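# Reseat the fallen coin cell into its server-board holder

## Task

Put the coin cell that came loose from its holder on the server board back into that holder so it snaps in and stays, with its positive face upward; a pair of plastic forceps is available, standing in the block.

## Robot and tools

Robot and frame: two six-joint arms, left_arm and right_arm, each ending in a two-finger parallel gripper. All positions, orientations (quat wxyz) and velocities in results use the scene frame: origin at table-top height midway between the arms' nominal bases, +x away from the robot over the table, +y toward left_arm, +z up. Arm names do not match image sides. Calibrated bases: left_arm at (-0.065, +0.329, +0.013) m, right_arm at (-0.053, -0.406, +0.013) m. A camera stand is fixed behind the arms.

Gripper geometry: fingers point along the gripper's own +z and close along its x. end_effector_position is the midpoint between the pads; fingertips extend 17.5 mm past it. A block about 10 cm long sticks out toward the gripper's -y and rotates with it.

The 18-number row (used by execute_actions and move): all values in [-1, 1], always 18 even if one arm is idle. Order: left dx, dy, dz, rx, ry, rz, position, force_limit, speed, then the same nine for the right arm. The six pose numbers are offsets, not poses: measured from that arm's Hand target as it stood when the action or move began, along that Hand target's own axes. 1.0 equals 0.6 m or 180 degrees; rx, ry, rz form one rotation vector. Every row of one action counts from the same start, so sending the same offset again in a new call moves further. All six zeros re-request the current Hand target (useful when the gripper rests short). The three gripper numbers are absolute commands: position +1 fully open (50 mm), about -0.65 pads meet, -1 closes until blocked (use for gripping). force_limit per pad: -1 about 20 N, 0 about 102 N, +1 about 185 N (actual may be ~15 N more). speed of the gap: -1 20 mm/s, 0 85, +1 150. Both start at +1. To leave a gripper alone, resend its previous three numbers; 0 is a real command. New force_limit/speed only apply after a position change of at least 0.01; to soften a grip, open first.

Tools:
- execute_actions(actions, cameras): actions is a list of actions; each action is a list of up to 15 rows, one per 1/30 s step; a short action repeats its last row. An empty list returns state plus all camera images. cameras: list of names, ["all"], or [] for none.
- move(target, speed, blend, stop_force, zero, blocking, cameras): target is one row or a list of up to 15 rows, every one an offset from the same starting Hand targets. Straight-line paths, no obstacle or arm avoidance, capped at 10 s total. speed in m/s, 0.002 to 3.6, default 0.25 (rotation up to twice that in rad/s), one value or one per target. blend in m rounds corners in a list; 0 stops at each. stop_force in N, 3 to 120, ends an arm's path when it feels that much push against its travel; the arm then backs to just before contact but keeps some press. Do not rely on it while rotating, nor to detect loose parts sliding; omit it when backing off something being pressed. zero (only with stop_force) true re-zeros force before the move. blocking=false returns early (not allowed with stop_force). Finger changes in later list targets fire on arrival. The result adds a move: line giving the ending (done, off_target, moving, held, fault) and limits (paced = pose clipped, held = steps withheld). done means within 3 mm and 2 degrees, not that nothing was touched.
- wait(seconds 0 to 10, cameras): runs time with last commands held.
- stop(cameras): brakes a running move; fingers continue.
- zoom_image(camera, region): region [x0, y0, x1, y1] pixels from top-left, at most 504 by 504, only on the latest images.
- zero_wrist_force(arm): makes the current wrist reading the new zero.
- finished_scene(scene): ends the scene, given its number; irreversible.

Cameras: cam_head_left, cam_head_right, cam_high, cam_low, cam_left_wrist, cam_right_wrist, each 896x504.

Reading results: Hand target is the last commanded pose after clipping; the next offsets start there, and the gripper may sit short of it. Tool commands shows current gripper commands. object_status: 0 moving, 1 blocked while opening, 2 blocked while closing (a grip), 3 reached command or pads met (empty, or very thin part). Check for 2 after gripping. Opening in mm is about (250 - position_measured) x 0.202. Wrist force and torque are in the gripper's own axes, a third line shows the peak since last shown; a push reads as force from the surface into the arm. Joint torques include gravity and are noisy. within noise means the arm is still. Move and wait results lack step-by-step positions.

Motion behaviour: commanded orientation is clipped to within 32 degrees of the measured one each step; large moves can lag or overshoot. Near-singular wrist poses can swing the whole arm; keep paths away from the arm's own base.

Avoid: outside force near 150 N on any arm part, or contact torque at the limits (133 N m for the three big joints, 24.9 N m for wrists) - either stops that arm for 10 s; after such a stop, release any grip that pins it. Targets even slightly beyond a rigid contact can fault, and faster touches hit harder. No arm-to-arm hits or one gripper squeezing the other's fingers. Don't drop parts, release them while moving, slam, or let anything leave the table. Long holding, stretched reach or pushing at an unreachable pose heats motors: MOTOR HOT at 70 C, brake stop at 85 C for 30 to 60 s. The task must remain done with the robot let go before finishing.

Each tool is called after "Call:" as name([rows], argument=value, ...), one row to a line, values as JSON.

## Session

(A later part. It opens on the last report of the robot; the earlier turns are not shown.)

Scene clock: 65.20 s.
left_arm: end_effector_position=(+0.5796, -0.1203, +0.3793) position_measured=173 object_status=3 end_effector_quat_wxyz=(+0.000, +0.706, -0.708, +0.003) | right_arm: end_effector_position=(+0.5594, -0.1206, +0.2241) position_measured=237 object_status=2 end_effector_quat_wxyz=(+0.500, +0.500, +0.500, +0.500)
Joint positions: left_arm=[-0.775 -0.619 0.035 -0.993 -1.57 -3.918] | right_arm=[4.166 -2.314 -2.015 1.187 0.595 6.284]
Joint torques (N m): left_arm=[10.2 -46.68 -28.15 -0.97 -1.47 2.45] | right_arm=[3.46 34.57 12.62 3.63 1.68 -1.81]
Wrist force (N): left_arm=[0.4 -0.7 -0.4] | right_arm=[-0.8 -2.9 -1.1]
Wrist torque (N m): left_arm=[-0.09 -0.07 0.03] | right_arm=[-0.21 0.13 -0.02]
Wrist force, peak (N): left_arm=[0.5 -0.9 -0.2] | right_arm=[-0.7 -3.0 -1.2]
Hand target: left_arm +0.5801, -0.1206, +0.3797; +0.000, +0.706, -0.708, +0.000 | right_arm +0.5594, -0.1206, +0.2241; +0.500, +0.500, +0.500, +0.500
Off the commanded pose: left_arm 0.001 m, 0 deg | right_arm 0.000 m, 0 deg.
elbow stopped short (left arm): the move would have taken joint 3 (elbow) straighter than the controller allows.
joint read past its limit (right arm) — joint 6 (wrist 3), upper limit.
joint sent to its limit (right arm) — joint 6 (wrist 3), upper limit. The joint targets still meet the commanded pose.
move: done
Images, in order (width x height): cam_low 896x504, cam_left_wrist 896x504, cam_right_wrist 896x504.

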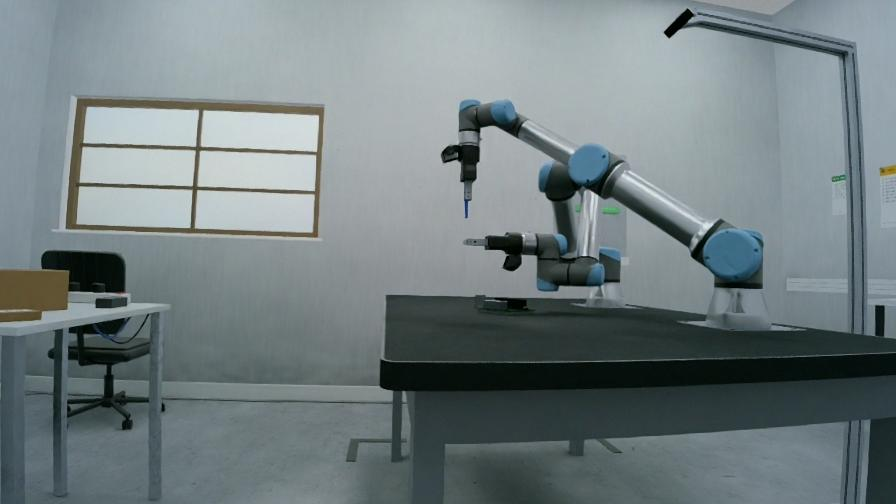

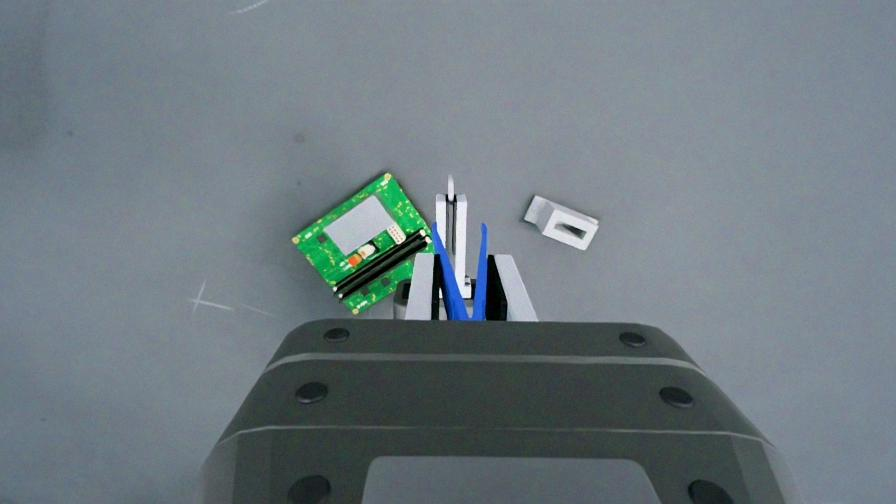

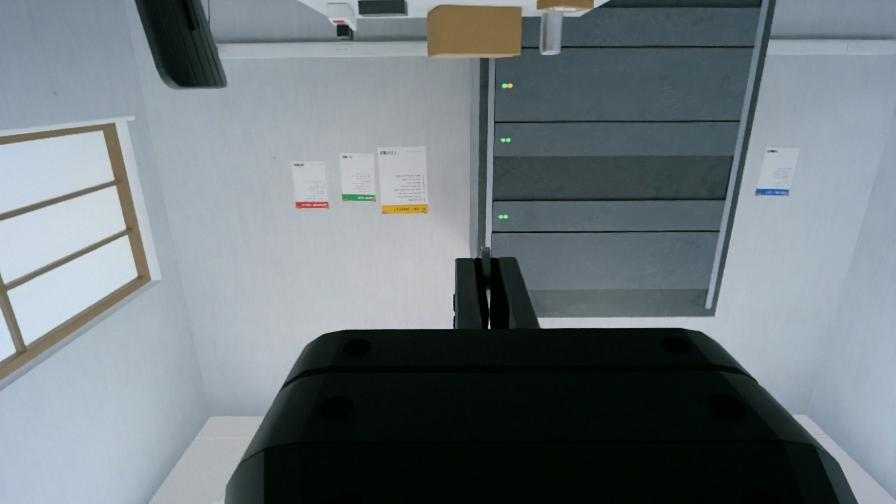

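Call:
move([
  [0,0,0,0,0,0,-0.135,-1,-1,0,0,0,0,0,-0.75,-1,-1,-1],
], speed=0.6)

Call:
move([
  [0,0,0,0,0,0,-0.135,-1,-1,0,0,0,0,0,-0.75,-1,-1,-1],
], cameras=["cam_low","cam_left_wrist","cam_right_wrist"], speed=0.6)

Call:
zoom_image(camera="cam_left_wrist", region=[400, 150, 520, 270])

Call:
zoom_image(camera="cam_low", region=[440, 190, 540, 270])

Scene clock: 68.17 s.
left_arm: end_effector_position=(+0.5796, -0.1203, +0.3793) position_measured=173 object_status=3 end_effector_quat_wxyz=(+0.000, +0.706, -0.708, +0.003) | right_arm: end_effector_position=(+0.5594, -0.1206, +0.2241) position_measured=237 object_status=2 end_effector_quat_wxyz=(+0.653, -0.270, +0.653, -0.270)
Joint positions: left_arm=[-0.775 -0.619 0.035 -0.993 -1.57 -3.918] | right_arm=[4.166 -2.314 -2.015 1.187 0.595 3.928]
Joint torques (N m): left_arm=[10.71 -47.18 -28.53 -0.99 -1.54 2.47] | right_arm=[-3.23 49.57 3.36 -0.63 1.35 -1.77]
Wrist force (N): left_arm=[0.6 -0.7 -0.3] | right_arm=[0.3 1.0 -0.3]
Wrist torque (N m): left_arm=[-0.09 -0.10 0.03] | right_arm=[0.16 0.21 -0.33]
Wrist force, peak (N): left_arm=[0.5 -0.8 -0.5] | right_arm=[-0.6 -3.1 -1.0]
Hand target: left_arm +0.5801, -0.1206, +0.3797; +0.000, +0.706, -0.708, +0.000 | right_arm +0.5594, -0.1206, +0.2241; +0.653, -0.271, +0.653, -0.270
Off the commanded pose: left_arm 0.001 m, 0 deg | right_arm 0.000 m, 0 deg.
elbow stopped short (left arm): the move would have taken joint 3 (elbow) straighter than the controller allows.
move: done

Scene clock: 70.77 s.
left_arm: end_effector_position=(+0.5796, -0.1203, +0.3793) position_measured=173 object_status=3 end_effector_quat_wxyz=(+0.000, +0.706, -0.708, +0.003) | right_arm: end_effector_position=(+0.5594, -0.1206, +0.2241) position_measured=237 object_status=2 end_effector_quat_wxyz=(-0.001, +0.707, +0.000, +0.707) end_effector_velocity=(+0.000, +0.000, +0.000) end_effector_angular_velocity=(-0.005, +0.000, -0.001)
Joint positions: left_arm=[-0.775 -0.619 0.035 -0.993 -1.57 -3.918] | right_arm=[4.166 -2.314 -2.015 1.187 0.595 1.572]
Joint velocities: left_arm=[within noise] | right_arm=[0 0 0 -0.001 0 -0.005]
Joint torques (N m): left_arm=[10.93 -47.88 -27.45 -0.93 -1.36 2.33] | right_arm=[-3.65 48.97 3.1 -0.62 1.25 -1.75]
Wrist force (N): left_arm=[0.6 -0.4 -0.3] | right_arm=[-1.4 -3.3 -1.7]
Wrist torque (N m): left_arm=[-0.05 -0.12 0.03] | right_arm=[-0.56 -0.12 0.21]
Wrist force, peak (N): left_arm=[0.6 -0.8 -0.4] | right_arm=[-1.2 -3.5 -1.8]
Hand target: left_arm +0.5801, -0.1206, +0.3797; +0.000, +0.706, -0.708, +0.000 | right_arm +0.5594, -0.1206, +0.2241; +0.000, +0.707, +0.000, +0.707
Off the commanded pose: left_arm 0.001 m, 0 deg | right_arm 0.000 m, 0 deg.
elbow stopped short (left arm): the move would have taken joint 3 (elbow) straighter than the controller allows.
move: done
Images, in order (width x height): cam_low 896x504, cam_left_wrist 896x504, cam_right_wrist 896x504.

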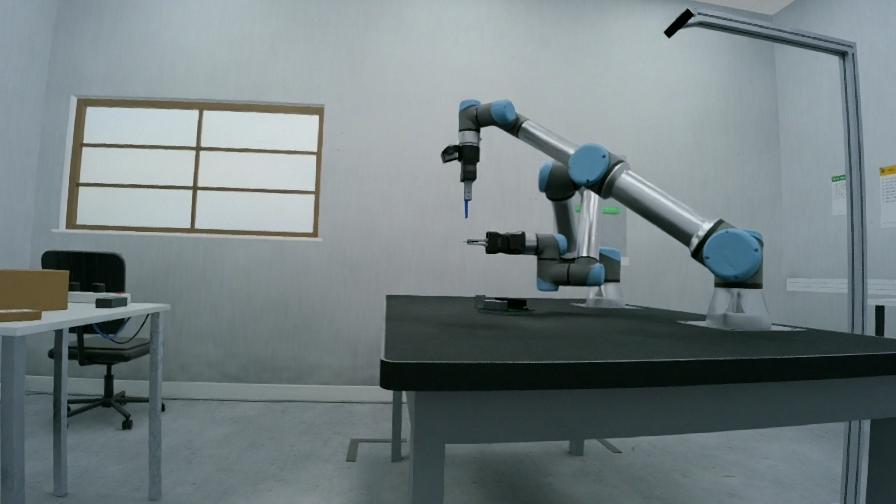

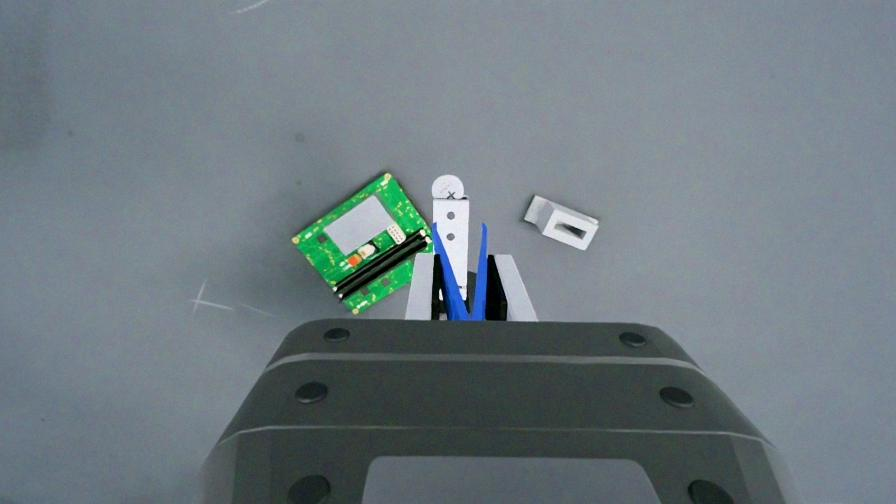

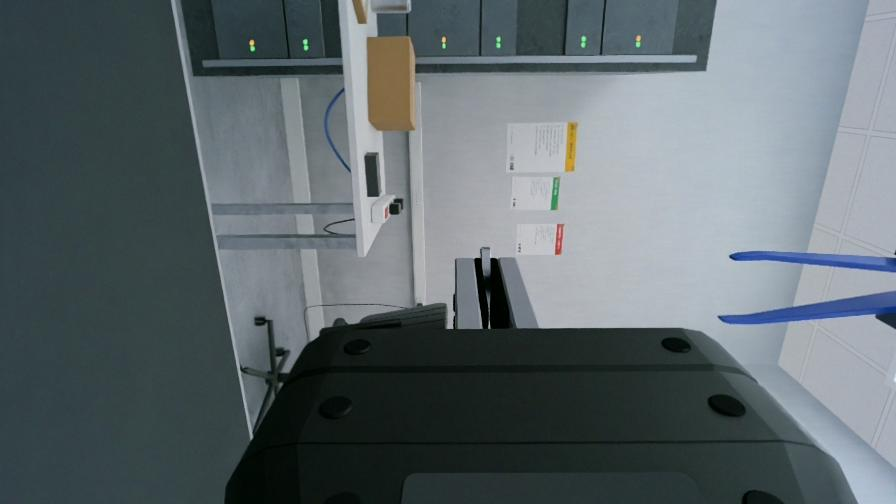

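Scaled by 4.200 from the camera's 896x504 image, which has a finer 1280x720 frame.

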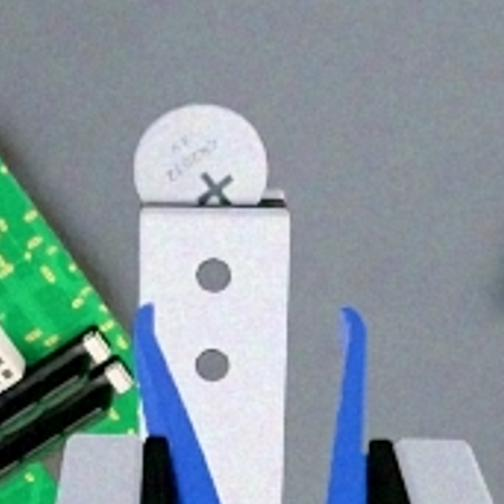

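Scaled by 5.040 from the camera's 896x504 image, which has a finer 1280x720 frame.

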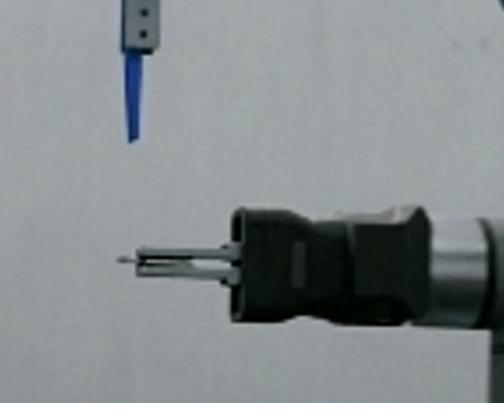

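Call:
move([
  [-0.0075,0,0.0,0,0,0,-0.125,-1,-1,0,0,0,0,0,0,-1,-1,-1],
  [-0.0075,0,0.1,0,0,0,-0.125,-1,-1,0,0,0,0,0,0,-1,-1,-1],
], cameras=["cam_left_wrist"], speed=0.08)

Call:
zoom_image(camera="cam_left_wrist", region=[400, 150, 520, 270])

Scene clock: 73.17 s.
left_arm: end_effector_position=(+0.5800, -0.1160, +0.3199) position_measured=171 object_status=3 end_effector_quat_wxyz=(+0.000, +0.706, -0.708, +0.000) | right_arm: end_effector_position=(+0.5594, -0.1206, +0.2241) position_measured=237 object_status=2 end_effector_quat_wxyz=(+0.000, +0.707, +0.000, +0.707)
Joint positions: left_arm=[-0.77 -0.811 0.565 -1.324 -1.571 -3.913] | right_arm=[4.166 -2.314 -2.015 1.187 0.595 1.572]
Joint torques (N m): left_arm=[-12.12 -44.17 -18.08 -2.51 1.42 -2.07] | right_arm=[-3.18 49.31 3.58 -0.49 -1.56 -0.76]
Wrist force (N): left_arm=[0.2 -0.8 -0.3] | right_arm=[-1.4 -3.4 -1.5]
Wrist torque (N m): left_arm=[-0.11 0.00 0.05] | right_arm=[-0.60 -0.10 0.23]
Wrist force, peak (N): left_arm=[0.0 -0.2 -1.7] | right_arm=[-1.3 -3.6 -1.9]
Hand target: left_arm +0.5800, -0.1160, +0.3197; +0.000, +0.706, -0.708, +0.000 | right_arm +0.5594, -0.1206, +0.2241; +0.000, +0.707, +0.000, +0.707
Off the commanded pose: left_arm 0.000 m, 0 deg | right_arm 0.000 m, 0 deg.
elbow stopped short (left arm): the move would have taken joint 3 (elbow) straighter than the controller allows.
move: done
Images, in order (width x height): cam_left_wrist 896x504.

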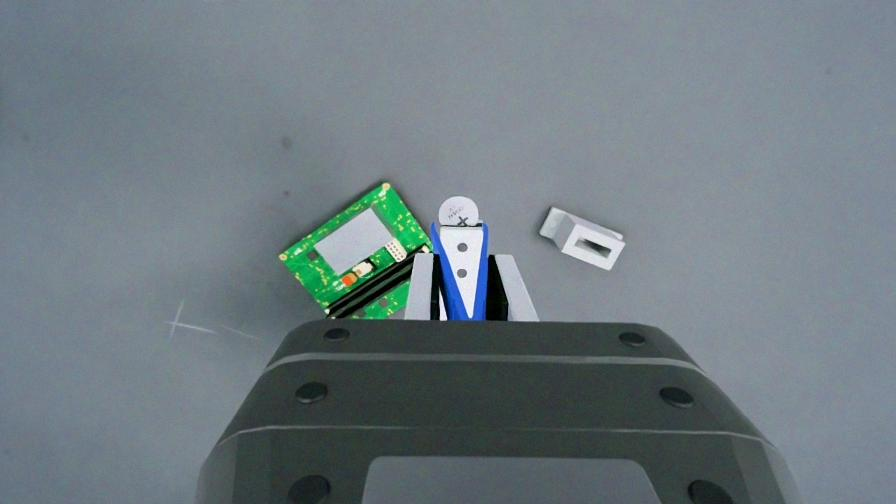

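Scaled by 4.200 from the camera's 896x504 image, which has a finer 1280x720 frame.

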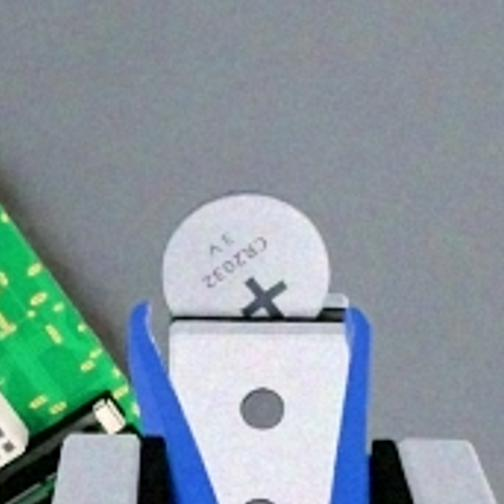

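Call:
move(target=[0.0,0,0.0333,0,0,0,-0.125,-1,-1,0,0,0,0,0,0,-1,-1,-1], cameras=["cam_left_wrist","cam_low"], speed=0.03, stop_force=4)

Call:
zoom_image(camera="cam_left_wrist", region=[400, 150, 520, 270])

Call:
zoom_image(camera="cam_low", region=[440, 210, 520, 270])

Scene clock: 75.10 s.
left_arm: end_effector_position=(+0.5800, -0.1160, +0.2998) position_measured=171 object_status=3 end_effector_quat_wxyz=(+0.000, +0.706, -0.708, +0.000) | right_arm: end_effector_position=(+0.5594, -0.1206, +0.2241) position_measured=237 object_status=2 end_effector_quat_wxyz=(+0.000, +0.707, +0.000, +0.707)
Joint positions: left_arm=[-0.77 -0.829 0.648 -1.389 -1.571 -3.913] | right_arm=[4.166 -2.314 -2.015 1.187 0.595 1.572]
Joint torques (N m): left_arm=[-7.41 -43.7 -31.28 -0.99 0.29 -0.66] | right_arm=[-3.48 48.89 3.69 -0.66 -1.48 0.28]
Wrist force (N): left_arm=[0.4 -0.5 -0.2] | right_arm=[-1.4 -3.2 -1.7]
Wrist torque (N m): left_arm=[-0.05 -0.05 0.05] | right_arm=[-0.56 -0.11 0.23]
Wrist force, peak (N): left_arm=[0.0 -0.6 -1.0] | right_arm=[-1.6 -3.4 -1.9]
Hand target: left_arm +0.5800, -0.1160, +0.2997; +0.000, +0.706, -0.708, +0.000 | right_arm +0.5594, -0.1206, +0.2241; +0.000, +0.707, +0.000, +0.707
Off the commanded pose: left_arm 0.000 m, 0 deg | right_arm 0.000 m, 0 deg.
move: done
Images, in order (width x height): cam_low 896x504, cam_left_wrist 896x504.

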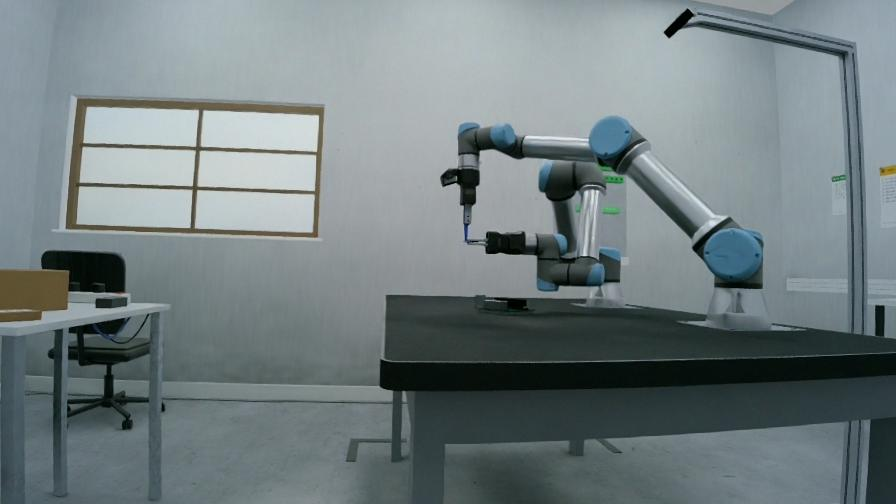

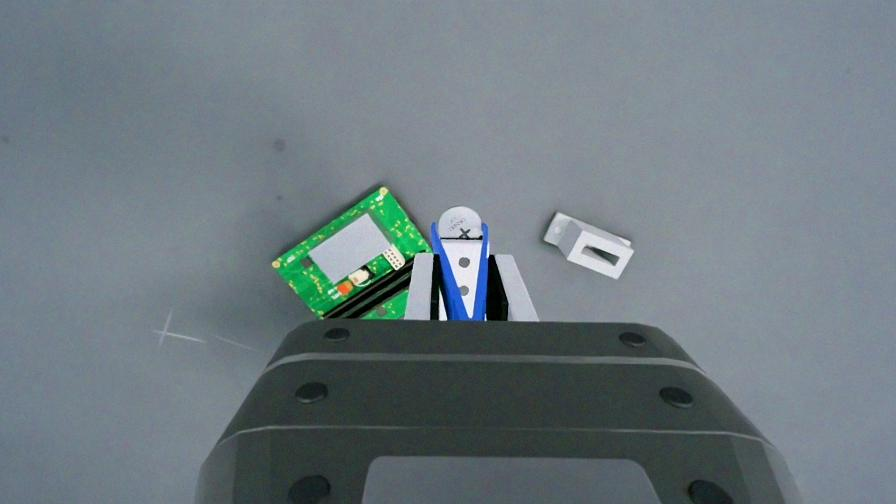

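Scaled by 4.200 from the camera's 896x504 image, which has a finer 1280x720 frame.

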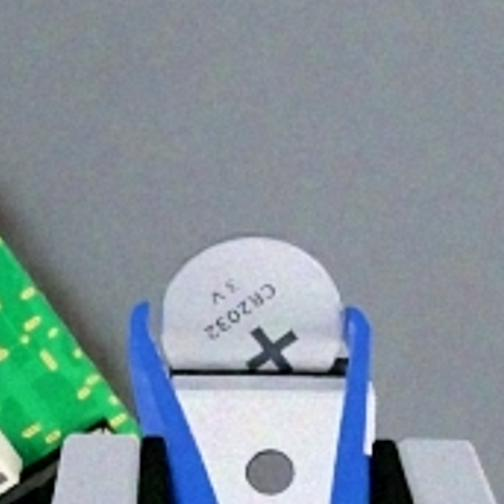

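Scaled by 6.300 from the camera's 896x504 image, which has a finer 1280x720 frame.

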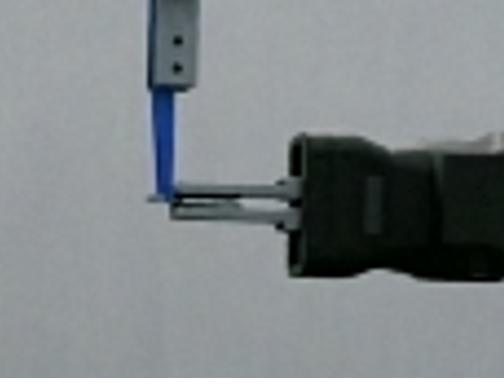

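Call:
move([
  [0.0,0.0014,0,0,0,0,-0.125,-1,-1,0,0,0,0,0,0,-1,-1,-1],
  [0.0,0.0014,0,0,0,0,-0.31,-1,-1,0,0,0,0,0,0,-1,-1,-1],
], cameras=["cam_left_wrist"], speed=0.03)

Call:
zoom_image(camera="cam_left_wrist", region=[400, 150, 520, 270])

Scene clock: 76.53 s.
left_arm: end_effector_position=(+0.5792, -0.1160, +0.2997) position_measured=199 object_status=0 end_effector_quat_wxyz=(+0.000, +0.706, -0.708, +0.000) | right_arm: end_effector_position=(+0.5594, -0.1206, +0.2241) position_measured=237 object_status=2 end_effector_quat_wxyz=(+0.000, +0.707, +0.000, +0.707)
Joint positions: left_arm=[-0.771 -0.831 0.653 -1.391 -1.571 -3.914] | right_arm=[4.166 -2.314 -2.015 1.187 0.595 1.572]
Joint torques (N m): left_arm=[-10.65 -69.29 -27.12 -4.28 0.25 -1.48] | right_arm=[-3.64 49.01 3.77 -0.5 -1.41 1.19]
Wrist force (N): left_arm=[0.5 -0.4 0.2] | right_arm=[-0.6 -3.4 -1.7]
Wrist torque (N m): left_arm=[-0.04 -0.04 0.06] | right_arm=[-0.57 -0.17 0.23]
Wrist force, peak (N): left_arm=[0.4 -0.7 0.1] | right_arm=[-1.3 -3.3 -1.9]
Hand target: left_arm +0.5792, -0.1160, +0.2997; +0.000, +0.706, -0.708, +0.000 | right_arm +0.5594, -0.1206, +0.2241; +0.000, +0.707, +0.000, +0.707
Off the commanded pose: left_arm 0.000 m, 0 deg | right_arm 0.000 m, 0 deg.
move: done
Images, in order (width x height): cam_left_wrist 896x504.

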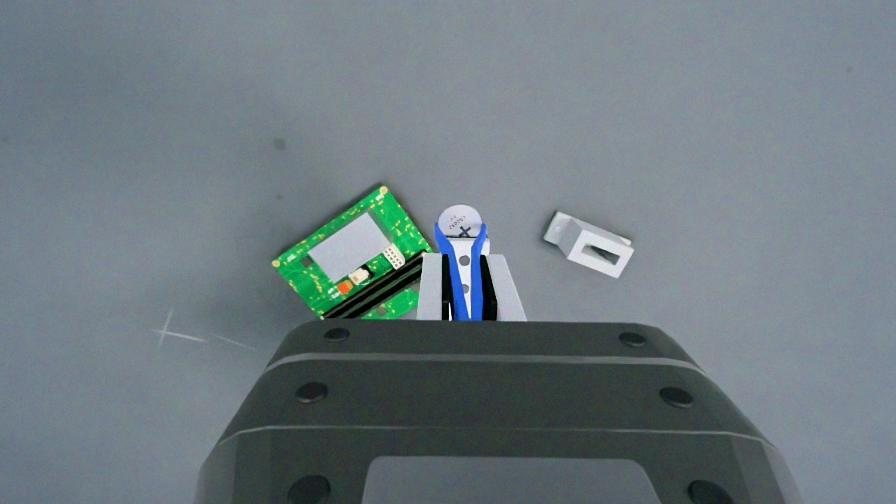

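Scaled by 4.200 from the camera's 896x504 image, which has a finer 1280x720 frame.

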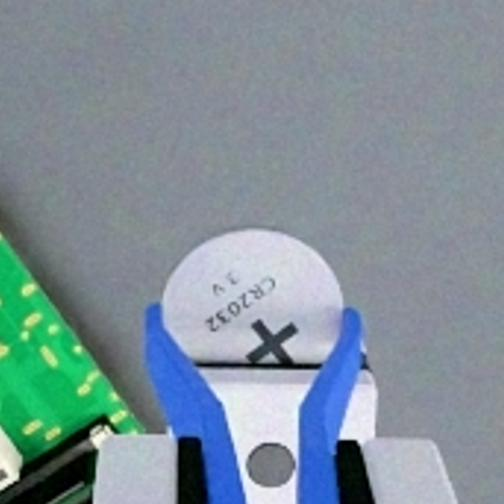

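Gripped. Release right and retract along its −z.

Call:
move([
  [0,0,0,0,0,0,-0.31,-1,-1,0,0,0,0,0,0,0.0,-1,-1],
  [0,0,0,0,0,0,-0.31,-1,-1,0,0,-0.13,0,0,0,0,-1,-1],
], cameras=["cam_left_wrist"], speed=0.08)

Call:
zoom_image(camera="cam_left_wrist", region=[400, 150, 520, 270])

Scene clock: 79.17 s.
left_arm: end_effector_position=(+0.5792, -0.1160, +0.2997) position_measured=199 object_status=3 end_effector_quat_wxyz=(+0.000, +0.706, -0.708, +0.000) | right_arm: end_effector_position=(+0.4814, -0.1207, +0.2242) position_measured=152 object_status=3 end_effector_quat_wxyz=(-0.001, +0.707, +0.000, +0.707)
Joint positions: left_arm=[-0.771 -0.831 0.653 -1.391 -1.571 -3.914] | right_arm=[4.334 -2.261 -2.186 1.305 0.426 1.572]
Joint torques (N m): left_arm=[-2.43 -56.88 -29.25 -2.19 -0.04 1.73] | right_arm=[3.07 25.68 5.09 -0.69 0.47 -1.4]
Wrist force (N): left_arm=[0.3 -0.2 -0.5] | right_arm=[-1.2 -3.0 -1.8]
Wrist torque (N m): left_arm=[0.00 -0.04 0.06] | right_arm=[-0.51 -0.13 0.22]
Wrist force, peak (N): left_arm=[0.5 -0.6 -0.2] | right_arm=[-1.3 -3.3 -3.2]
Hand target: left_arm +0.5792, -0.1160, +0.2997; +0.000, +0.706, -0.708, +0.000 | right_arm +0.4814, -0.1207, +0.2241; +0.000, +0.707, +0.000, +0.707
Off the commanded pose: left_arm 0.000 m, 0 deg | right_arm 0.000 m, 0 deg.
move: done
Images, in order (width x height): cam_left_wrist 896x504.

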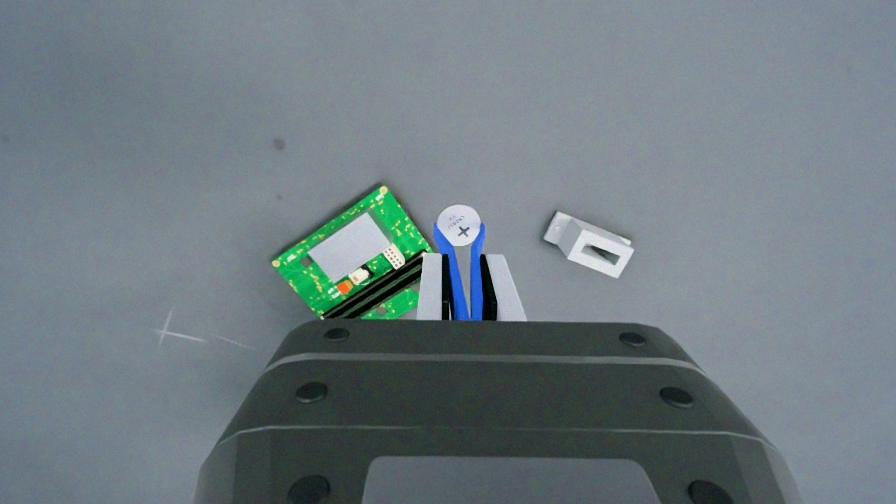

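Scaled by 4.200 from the camera's 896x504 image, which has a finer 1280x720 frame.

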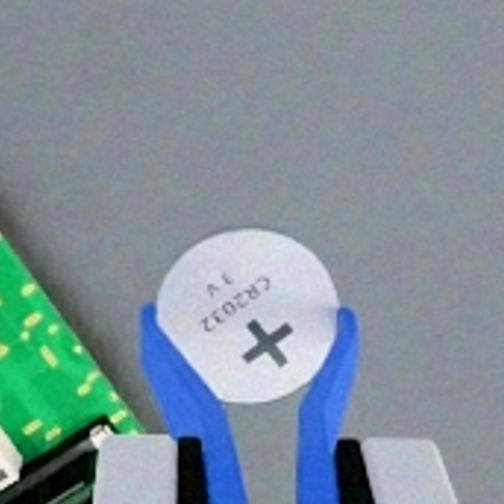

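Call:
move([
  [0,0,0,0,0,0,-0.31,-1,-1,0,0.45,0,0,0,0,0,-1,-1],
  [-0.150,0.193,0.0,0,0,0.1033,-0.31,-1,-1,0,0.45,0,0,0,0,0,-1,-1],
  [-0.150,0.193,0.25,0,0,0.1033,-0.31,-1,-1,0,0.45,0,0,0,0,0,-1,-1],
], cameras=["cam_left_wrist","cam_head_left"], speed=0.15)

Call:
zoom_image(camera="cam_left_wrist", region=[400, 150, 520, 270])

Scene clock: 84.87 s.
left_arm: end_effector_position=(+0.4636, -0.0255, +0.1498) position_measured=199 object_status=3 end_effector_quat_wxyz=(+0.000, -0.582, +0.813, +0.000) | right_arm: end_effector_position=(+0.4815, -0.3907, +0.2239) position_measured=152 object_status=3 end_effector_quat_wxyz=(+0.000, +0.707, +0.000, +0.707)
Joint positions: left_arm=[-0.797 -1.174 1.589 -1.985 -1.571 -3.616] | right_arm=[3.748 -2.21 -2.532 1.601 1.012 1.572]
Joint torques (N m): left_arm=[12.1 -55.08 -18.38 -4.53 0.33 2.01] | right_arm=[-6.59 25.97 -3.67 2.28 1.73 0.84]
Wrist force (N): left_arm=[0.1 -0.2 -0.5] | right_arm=[-1.3 -3.1 -1.8]
Wrist torque (N m): left_arm=[-0.03 -0.01 0.01] | right_arm=[-0.53 -0.13 0.26]
Wrist force, peak (N): left_arm=[0.4 -0.6 -2.6] | right_arm=[-1.3 -5.9 -1.9]
Hand target: left_arm +0.4636, -0.0255, +0.1498; +0.000, -0.582, +0.813, +0.000 | right_arm +0.4815, -0.3907, +0.2239; +0.000, +0.707, +0.000, +0.707
Off the commanded pose: left_arm 0.000 m, 0 deg | right_arm 0.000 m, 0 deg.
move: done
Images, in order (width x height): cam_head_left 896x504, cam_left_wrist 896x504.

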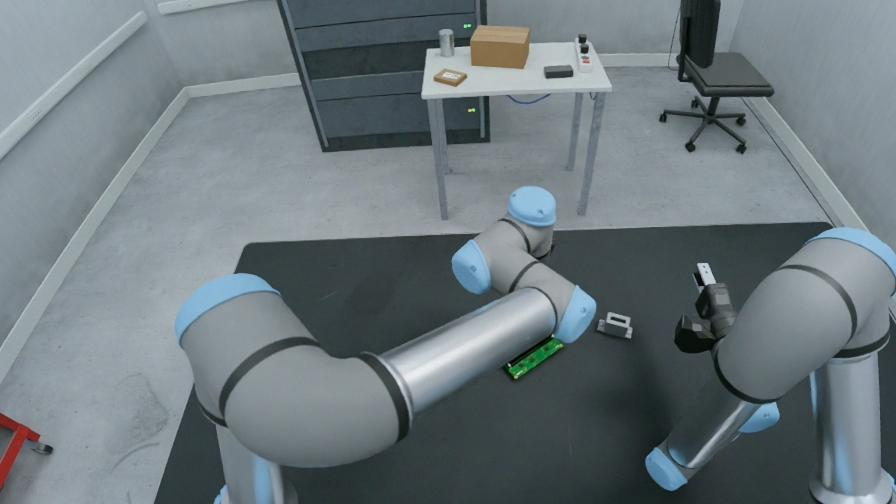

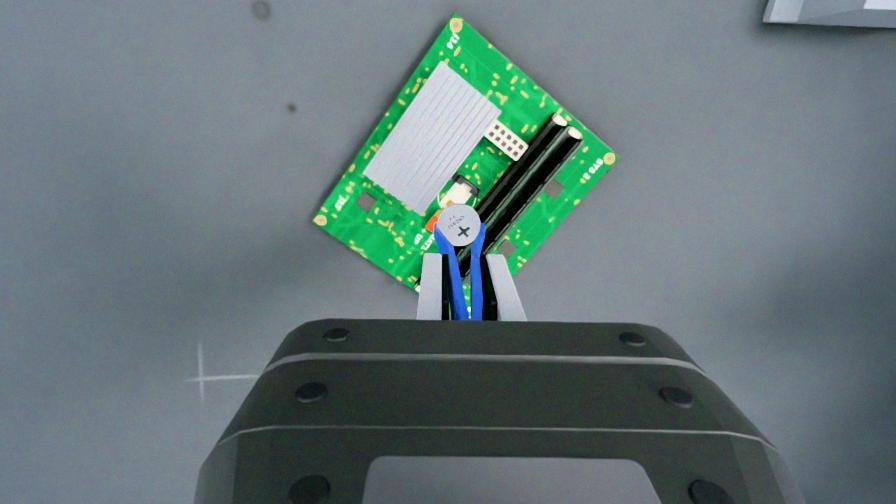

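Scaled by 4.200 from the camera's 896x504 image, which has a finer 1280x720 frame.

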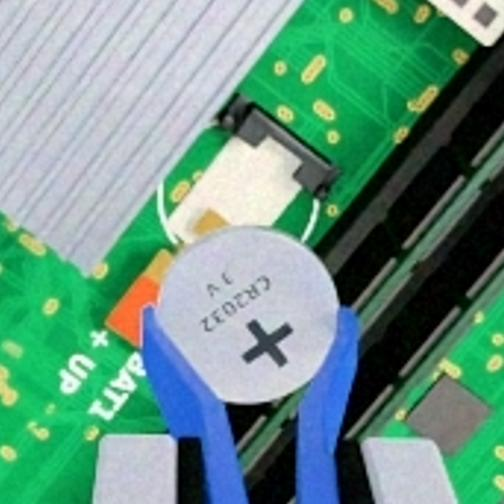

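Call:
move([
  [0.003,-0.005,0,0,0,0.061,-0.31,-1,-1,0,0,0,0,0,0,0,-1,-1],
], speed=0.1)

Call:
move([
  [-0.0132,0.0249,0.055,0.0589,0.0313,0,-0.31,-1,-1,0,0,0,0,0,0,0,-1,-1],
], speed=0.08, cameras=["cam_left_wrist"])

Call:
zoom_image(camera="cam_left_wrist", region=[400, 150, 520, 270])

Scene clock: 88.20 s.
left_arm: end_effector_position=(+0.4659, -0.0282, +0.1498) position_measured=199 object_status=3 end_effector_quat_wxyz=(+0.000, -0.502, +0.865, +0.000) | right_arm: end_effector_position=(+0.4815, -0.3907, +0.2239) position_measured=152 object_status=3 end_effector_quat_wxyz=(+0.000, +0.707, +0.000, +0.707)
Joint positions: left_arm=[-0.797 -1.166 1.578 -1.982 -1.571 -3.425] | right_arm=[3.748 -2.21 -2.532 1.601 1.012 1.572]
Joint torques (N m): left_arm=[-9.46 -38.68 -20.26 -1.54 -1.04 -0.54] | right_arm=[-6.69 33.93 -4.4 4.08 1.23 2.05]
Wrist force (N): left_arm=[0.4 -0.3 -0.3] | right_arm=[-0.9 -3.2 -2.0]
Wrist torque (N m): left_arm=[-0.03 -0.07 0.03] | right_arm=[-0.55 -0.19 0.25]
Wrist force, peak (N): left_arm=[0.4 -0.5 -0.5] | right_arm=[-0.8 -3.5 -2.0]
Hand target: left_arm +0.4659, -0.0282, +0.1498; +0.000, -0.502, +0.865, +0.000 | right_arm +0.4815, -0.3907, +0.2239; +0.000, +0.707, +0.000, +0.707
Off the commanded pose: left_arm 0.000 m, 0 deg | right_arm 0.000 m, 0 deg.
move: done

Scene clock: 89.97 s.
left_arm: end_effector_position=(+0.4569, -0.0138, +0.1170) position_measured=199 object_status=3 end_effector_quat_wxyz=(+0.004, -0.499, +0.860, -0.104) | right_arm: end_effector_position=(+0.4815, -0.3907, +0.2239) position_measured=152 object_status=3 end_effector_quat_wxyz=(+0.000, +0.707, +0.000, +0.707)
Joint positions: left_arm=[-0.771 -1.23 1.842 -2.387 -1.619 -3.403] | right_arm=[3.748 -2.21 -2.532 1.601 1.012 1.572]
Joint torques (N m): left_arm=[-10.56 -24.63 -18.72 -4.99 1.35 -1.63] | right_arm=[-6.32 35.94 -3.62 4.02 1.14 1.95]
Wrist force (N): left_arm=[0.3 -0.8 -0.4] | right_arm=[-1.3 -3.0 -1.8]
Wrist torque (N m): left_arm=[-0.11 0.02 -0.09] | right_arm=[-0.53 -0.14 0.25]
Wrist force, peak (N): left_arm=[0.3 -0.9 -0.9] | right_arm=[-1.4 -3.3 -1.8]
Hand target: left_arm +0.4568, -0.0139, +0.1168; +0.004, -0.499, +0.860, -0.104 | right_arm +0.4815, -0.3907, +0.2239; +0.000, +0.707, +0.000, +0.707
Off the commanded pose: left_arm 0.000 m, 0 deg | right_arm 0.000 m, 0 deg.
move: done
Images, in order (width x height): cam_left_wrist 896x504.

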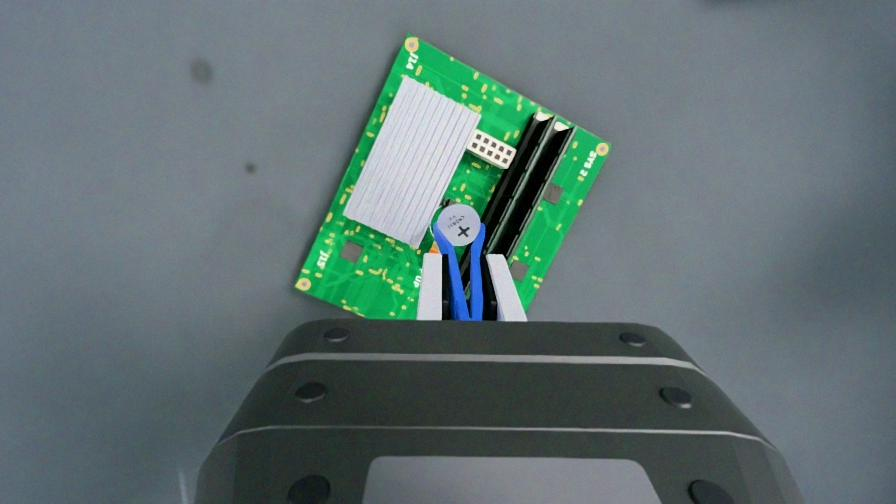

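Scaled by 4.200 from the camera's 896x504 image, which has a finer 1280x720 frame.

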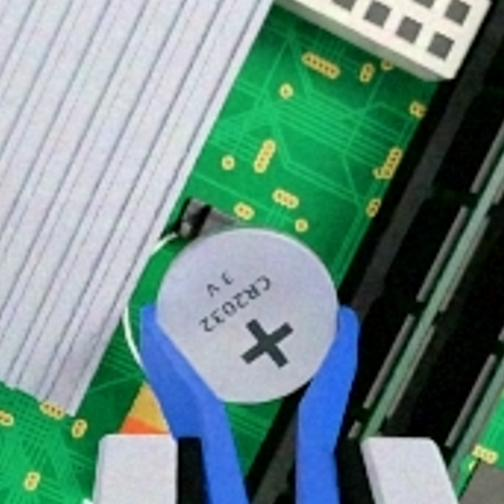

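Call:
move(target=[-0.0042,0.008,0.0425,0,0,0,-0.31,-1,-1,0,0,0,0,0,0,0,-1,-1], speed=0.015, stop_force=3, cameras=["cam_left_wrist"])

Call:
zoom_image(camera="cam_left_wrist", region=[400, 150, 520, 270])

Scene clock: 93.40 s.
left_arm: end_effector_position=(+0.4568, -0.0139, +0.0909) position_measured=199 object_status=3 end_effector_quat_wxyz=(+0.004, -0.499, +0.860, -0.104) | right_arm: end_effector_position=(+0.4815, -0.3907, +0.2239) position_measured=152 object_status=3 end_effector_quat_wxyz=(+0.000, +0.707, +0.000, +0.707)
Joint positions: left_arm=[-0.772 -1.191 1.869 -2.451 -1.618 -3.404] | right_arm=[3.748 -2.21 -2.532 1.601 1.012 1.572]
Joint torques (N m): left_arm=[-12.51 -51.94 -25.69 -1.3 -0.41 -2.14] | right_arm=[-6.38 35.84 -4.27 3.94 0.71 2.05]
Wrist force (N): left_arm=[0.2 -1.2 -4.4] | right_arm=[-1.3 -3.0 -1.9]
Wrist torque (N m): left_arm=[-0.14 -0.04 -0.08] | right_arm=[-0.52 -0.11 0.26]
Wrist force, peak (N): left_arm=[-0.7 -0.5 -10.1] | right_arm=[-1.1 -3.5 -1.8]
Hand target: left_arm +0.4568, -0.0139, +0.0909; +0.004, -0.499, +0.860, -0.104 | right_arm +0.4815, -0.3907, +0.2239; +0.000, +0.707, +0.000, +0.707
Off the commanded pose: left_arm 0.000 m, 0 deg | right_arm 0.000 m, 0 deg.
move: contact (left_arm)
Images, in order (width x height): cam_left_wrist 896x504.

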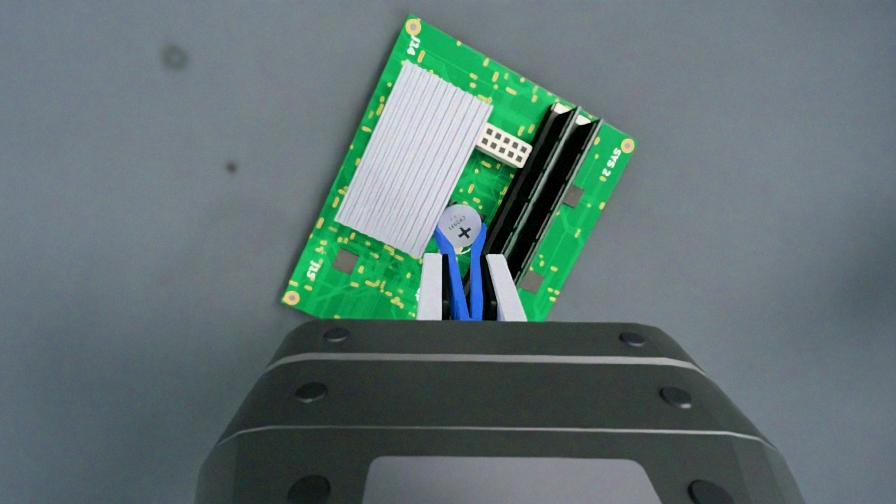

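Scaled by 4.200 from the camera's 896x504 image, which has a finer 1280x720 frame.

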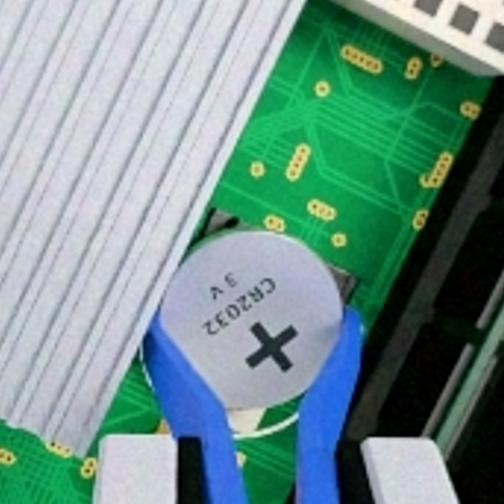

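Call:
move([
  [0,0,-0.0012,0,0,0,-0.31,-1,-1,0,0,0,0,0,0,0,-1,-1],
  [-0.0031,0.0058,-0.0024,0,0,0,-0.31,-1,-1,0,0,0,0,0,0,0,-1,-1],
], speed=0.01, stop_force=5, cameras=["cam_left_wrist"])

Call:
zoom_image(camera="cam_left_wrist", region=[400, 150, 520, 270])

Scene clock: 95.47 s.
left_arm: end_effector_position=(+0.4546, -0.0104, +0.0915) position_measured=199 object_status=3 end_effector_quat_wxyz=(+0.004, -0.499, +0.860, -0.104) | right_arm: end_effector_position=(+0.4815, -0.3907, +0.2239) position_measured=152 object_status=3 end_effector_quat_wxyz=(+0.000, +0.707, +0.000, +0.707)
Joint positions: left_arm=[-0.77 -1.2 1.879 -2.454 -1.619 -3.402] | right_arm=[3.748 -2.21 -2.532 1.601 1.012 1.572]
Joint torques (N m): left_arm=[6.93 -24.68 -26.89 -2.14 -0.41 -1.36] | right_arm=[-6.2 35.13 -3.4 4.07 0.5 1.94]
Wrist force (N): left_arm=[1.0 -1.5 -0.4] | right_arm=[-1.1 -2.9 -1.9]
Wrist torque (N m): left_arm=[-0.10 -0.02 -0.09] | right_arm=[-0.49 -0.17 0.25]
Wrist force, peak (N): left_arm=[0.0 -1.1 -4.4] | right_arm=[-1.3 -3.4 -1.9]
Hand target: left_arm +0.4546, -0.0104, +0.0915; +0.004, -0.499, +0.860, -0.104 | right_arm +0.4815, -0.3907, +0.2239; +0.000, +0.707, +0.000, +0.707
Off the commanded pose: left_arm 0.000 m, 0 deg | right_arm 0.000 m, 0 deg.
move: done
Images, in order (width x height): cam_left_wrist 896x504.

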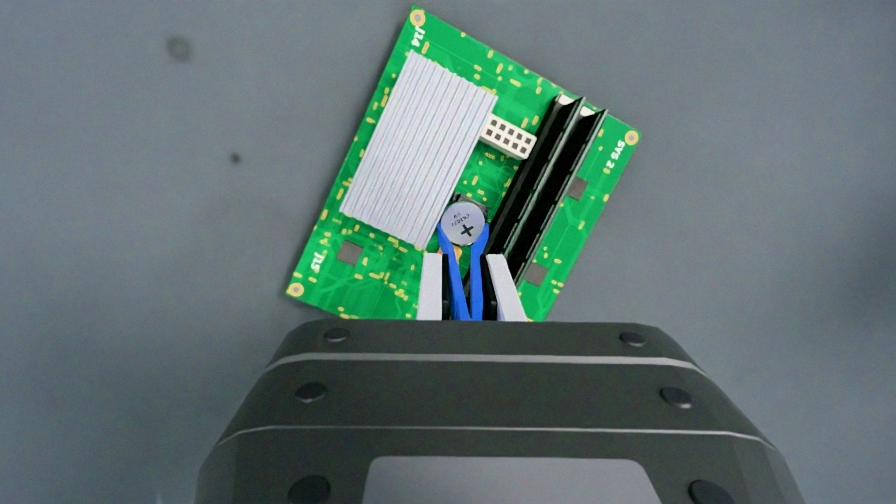

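Scaled by 4.200 from the camera's 896x504 image, which has a finer 1280x720 frame.

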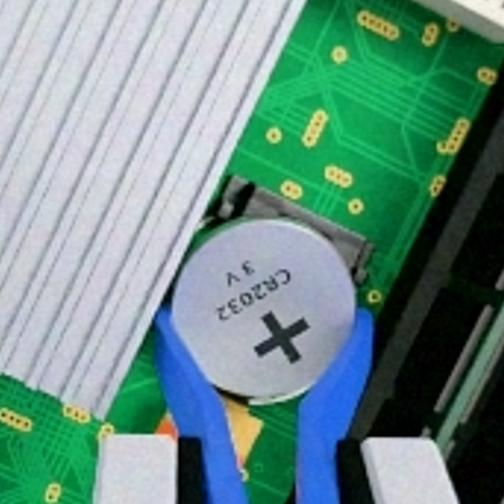

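Call:
move([
  [0,0,0,0,0,0,-0.16,-1,-1,0,0,0,0,0,0,0,-1,-1],
  [0.0146,-0.0276,-0.147,0,0,0,-0.16,-1,-1,0,0,0,0,0,0,0,-1,-1],
], speed=0.06, cameras=["cam_left_wrist"])

Call:
zoom_image(camera="cam_left_wrist", region=[390, 130, 530, 270])

Scene clock: 98.07 s.
left_arm: end_effector_position=(+0.4547, -0.0104, +0.1818) position_measured=176 object_status=3 end_effector_quat_wxyz=(+0.004, -0.499, +0.860, -0.104) | right_arm: end_effector_position=(+0.4815, -0.3907, +0.2239) position_measured=152 object_status=3 end_effector_quat_wxyz=(+0.000, +0.707, +0.000, +0.707)
Joint positions: left_arm=[-0.77 -1.317 1.77 -2.227 -1.619 -3.402] | right_arm=[3.748 -2.21 -2.532 1.601 1.012 1.572]
Joint torques (N m): left_arm=[12.67 -23.52 -15.28 -6.4 0.55 2.55] | right_arm=[-6.15 35.04 -4.11 4.01 0.23 1.97]
Wrist force (N): left_arm=[0.5 -1.0 -0.7] | right_arm=[-1.2 -3.2 -1.7]
Wrist torque (N m): left_arm=[-0.12 0.00 -0.08] | right_arm=[-0.55 -0.13 0.25]
Wrist force, peak (N): left_arm=[0.4 -1.4 -1.8] | right_arm=[-1.5 -3.2 -2.1]
Hand target: left_arm +0.4547, -0.0104, +0.1816; +0.004, -0.499, +0.860, -0.104 | right_arm +0.4815, -0.3907, +0.2239; +0.000, +0.707, +0.000, +0.707
Off the commanded pose: left_arm 0.000 m, 0 deg | right_arm 0.000 m, 0 deg.
move: done
Images, in order (width x height): cam_left_wrist 896x504.

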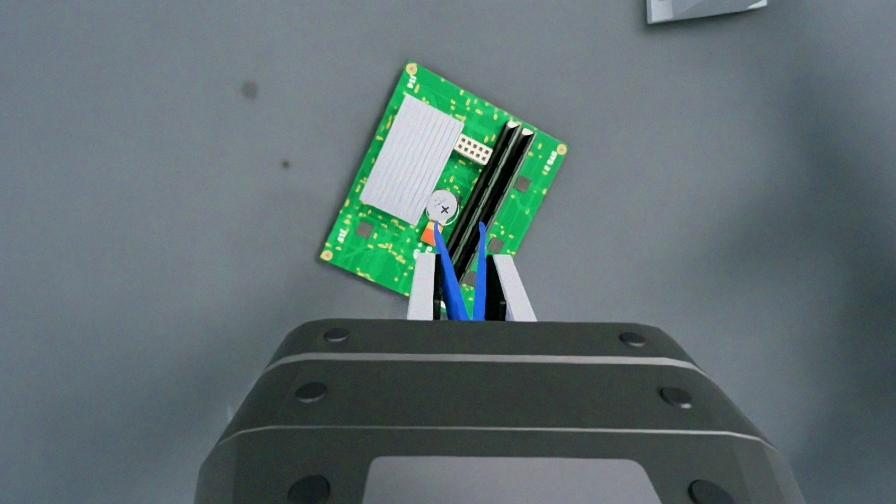

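Scaled by 3.600 from the camera's 896x504 image, which has a finer 1280x720 frame.

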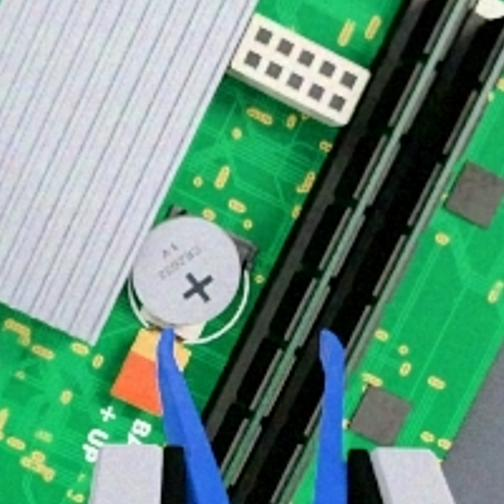

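Call:
move([
  [0.0,0.02,0.07,-0.0589,-0.0313,0,-0.45,-1,-1,0,0,0,0,0,0,0,-1,-1],
], speed=0.1, cameras=["cam_left_wrist"])

Call:
zoom_image(camera="cam_left_wrist", region=[390, 110, 530, 250])

Scene clock: 99.77 s.
left_arm: end_effector_position=(+0.4490, -0.0121, +0.1383) position_measured=220 object_status=3 end_effector_quat_wxyz=(+0.000, -0.502, +0.865, +0.000) | right_arm: end_effector_position=(+0.4815, -0.3907, +0.2239) position_measured=152 object_status=3 end_effector_quat_wxyz=(+0.000, +0.707, +0.000, +0.707)
Joint positions: left_arm=[-0.799 -1.205 1.667 -2.032 -1.571 -3.426] | right_arm=[3.748 -2.21 -2.532 1.601 1.012 1.572]
Joint torques (N m): left_arm=[12.57 -54.11 -15.11 -4.68 -1.57 2.58] | right_arm=[-5.69 35.62 -3.4 3.91 -0.07 1.95]
Wrist force (N): left_arm=[0.4 -0.3 -0.1] | right_arm=[-1.3 -3.0 -1.7]
Wrist torque (N m): left_arm=[-0.05 -0.02 0.02] | right_arm=[-0.52 -0.12 0.25]
Wrist force, peak (N): left_arm=[0.5 -0.9 -1.5] | right_arm=[-1.4 -3.3 -2.0]
Hand target: left_arm +0.4490, -0.0120, +0.1383; +0.000, -0.502, +0.865, +0.000 | right_arm +0.4815, -0.3907, +0.2239; +0.000, +0.707, +0.000, +0.707
Off the commanded pose: left_arm 0.000 m, 0 deg | right_arm 0.000 m, 0 deg.
move: done
Images, in order (width x height): cam_left_wrist 896x504.

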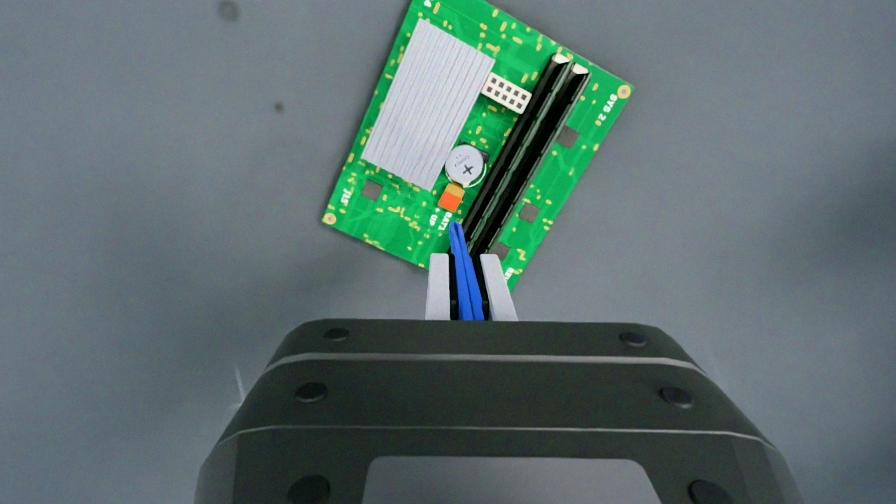

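Scaled by 3.600 from the camera's 896x504 image, which has a finer 1280x720 frame.

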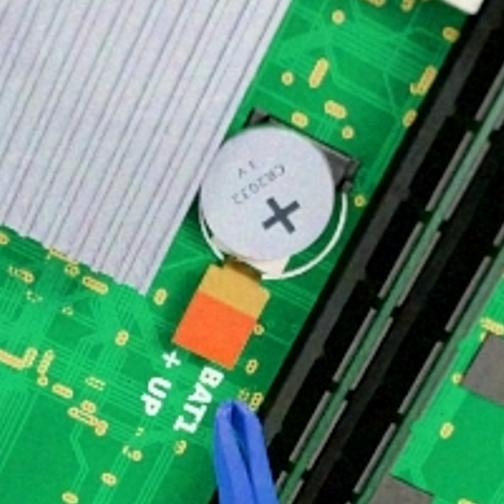

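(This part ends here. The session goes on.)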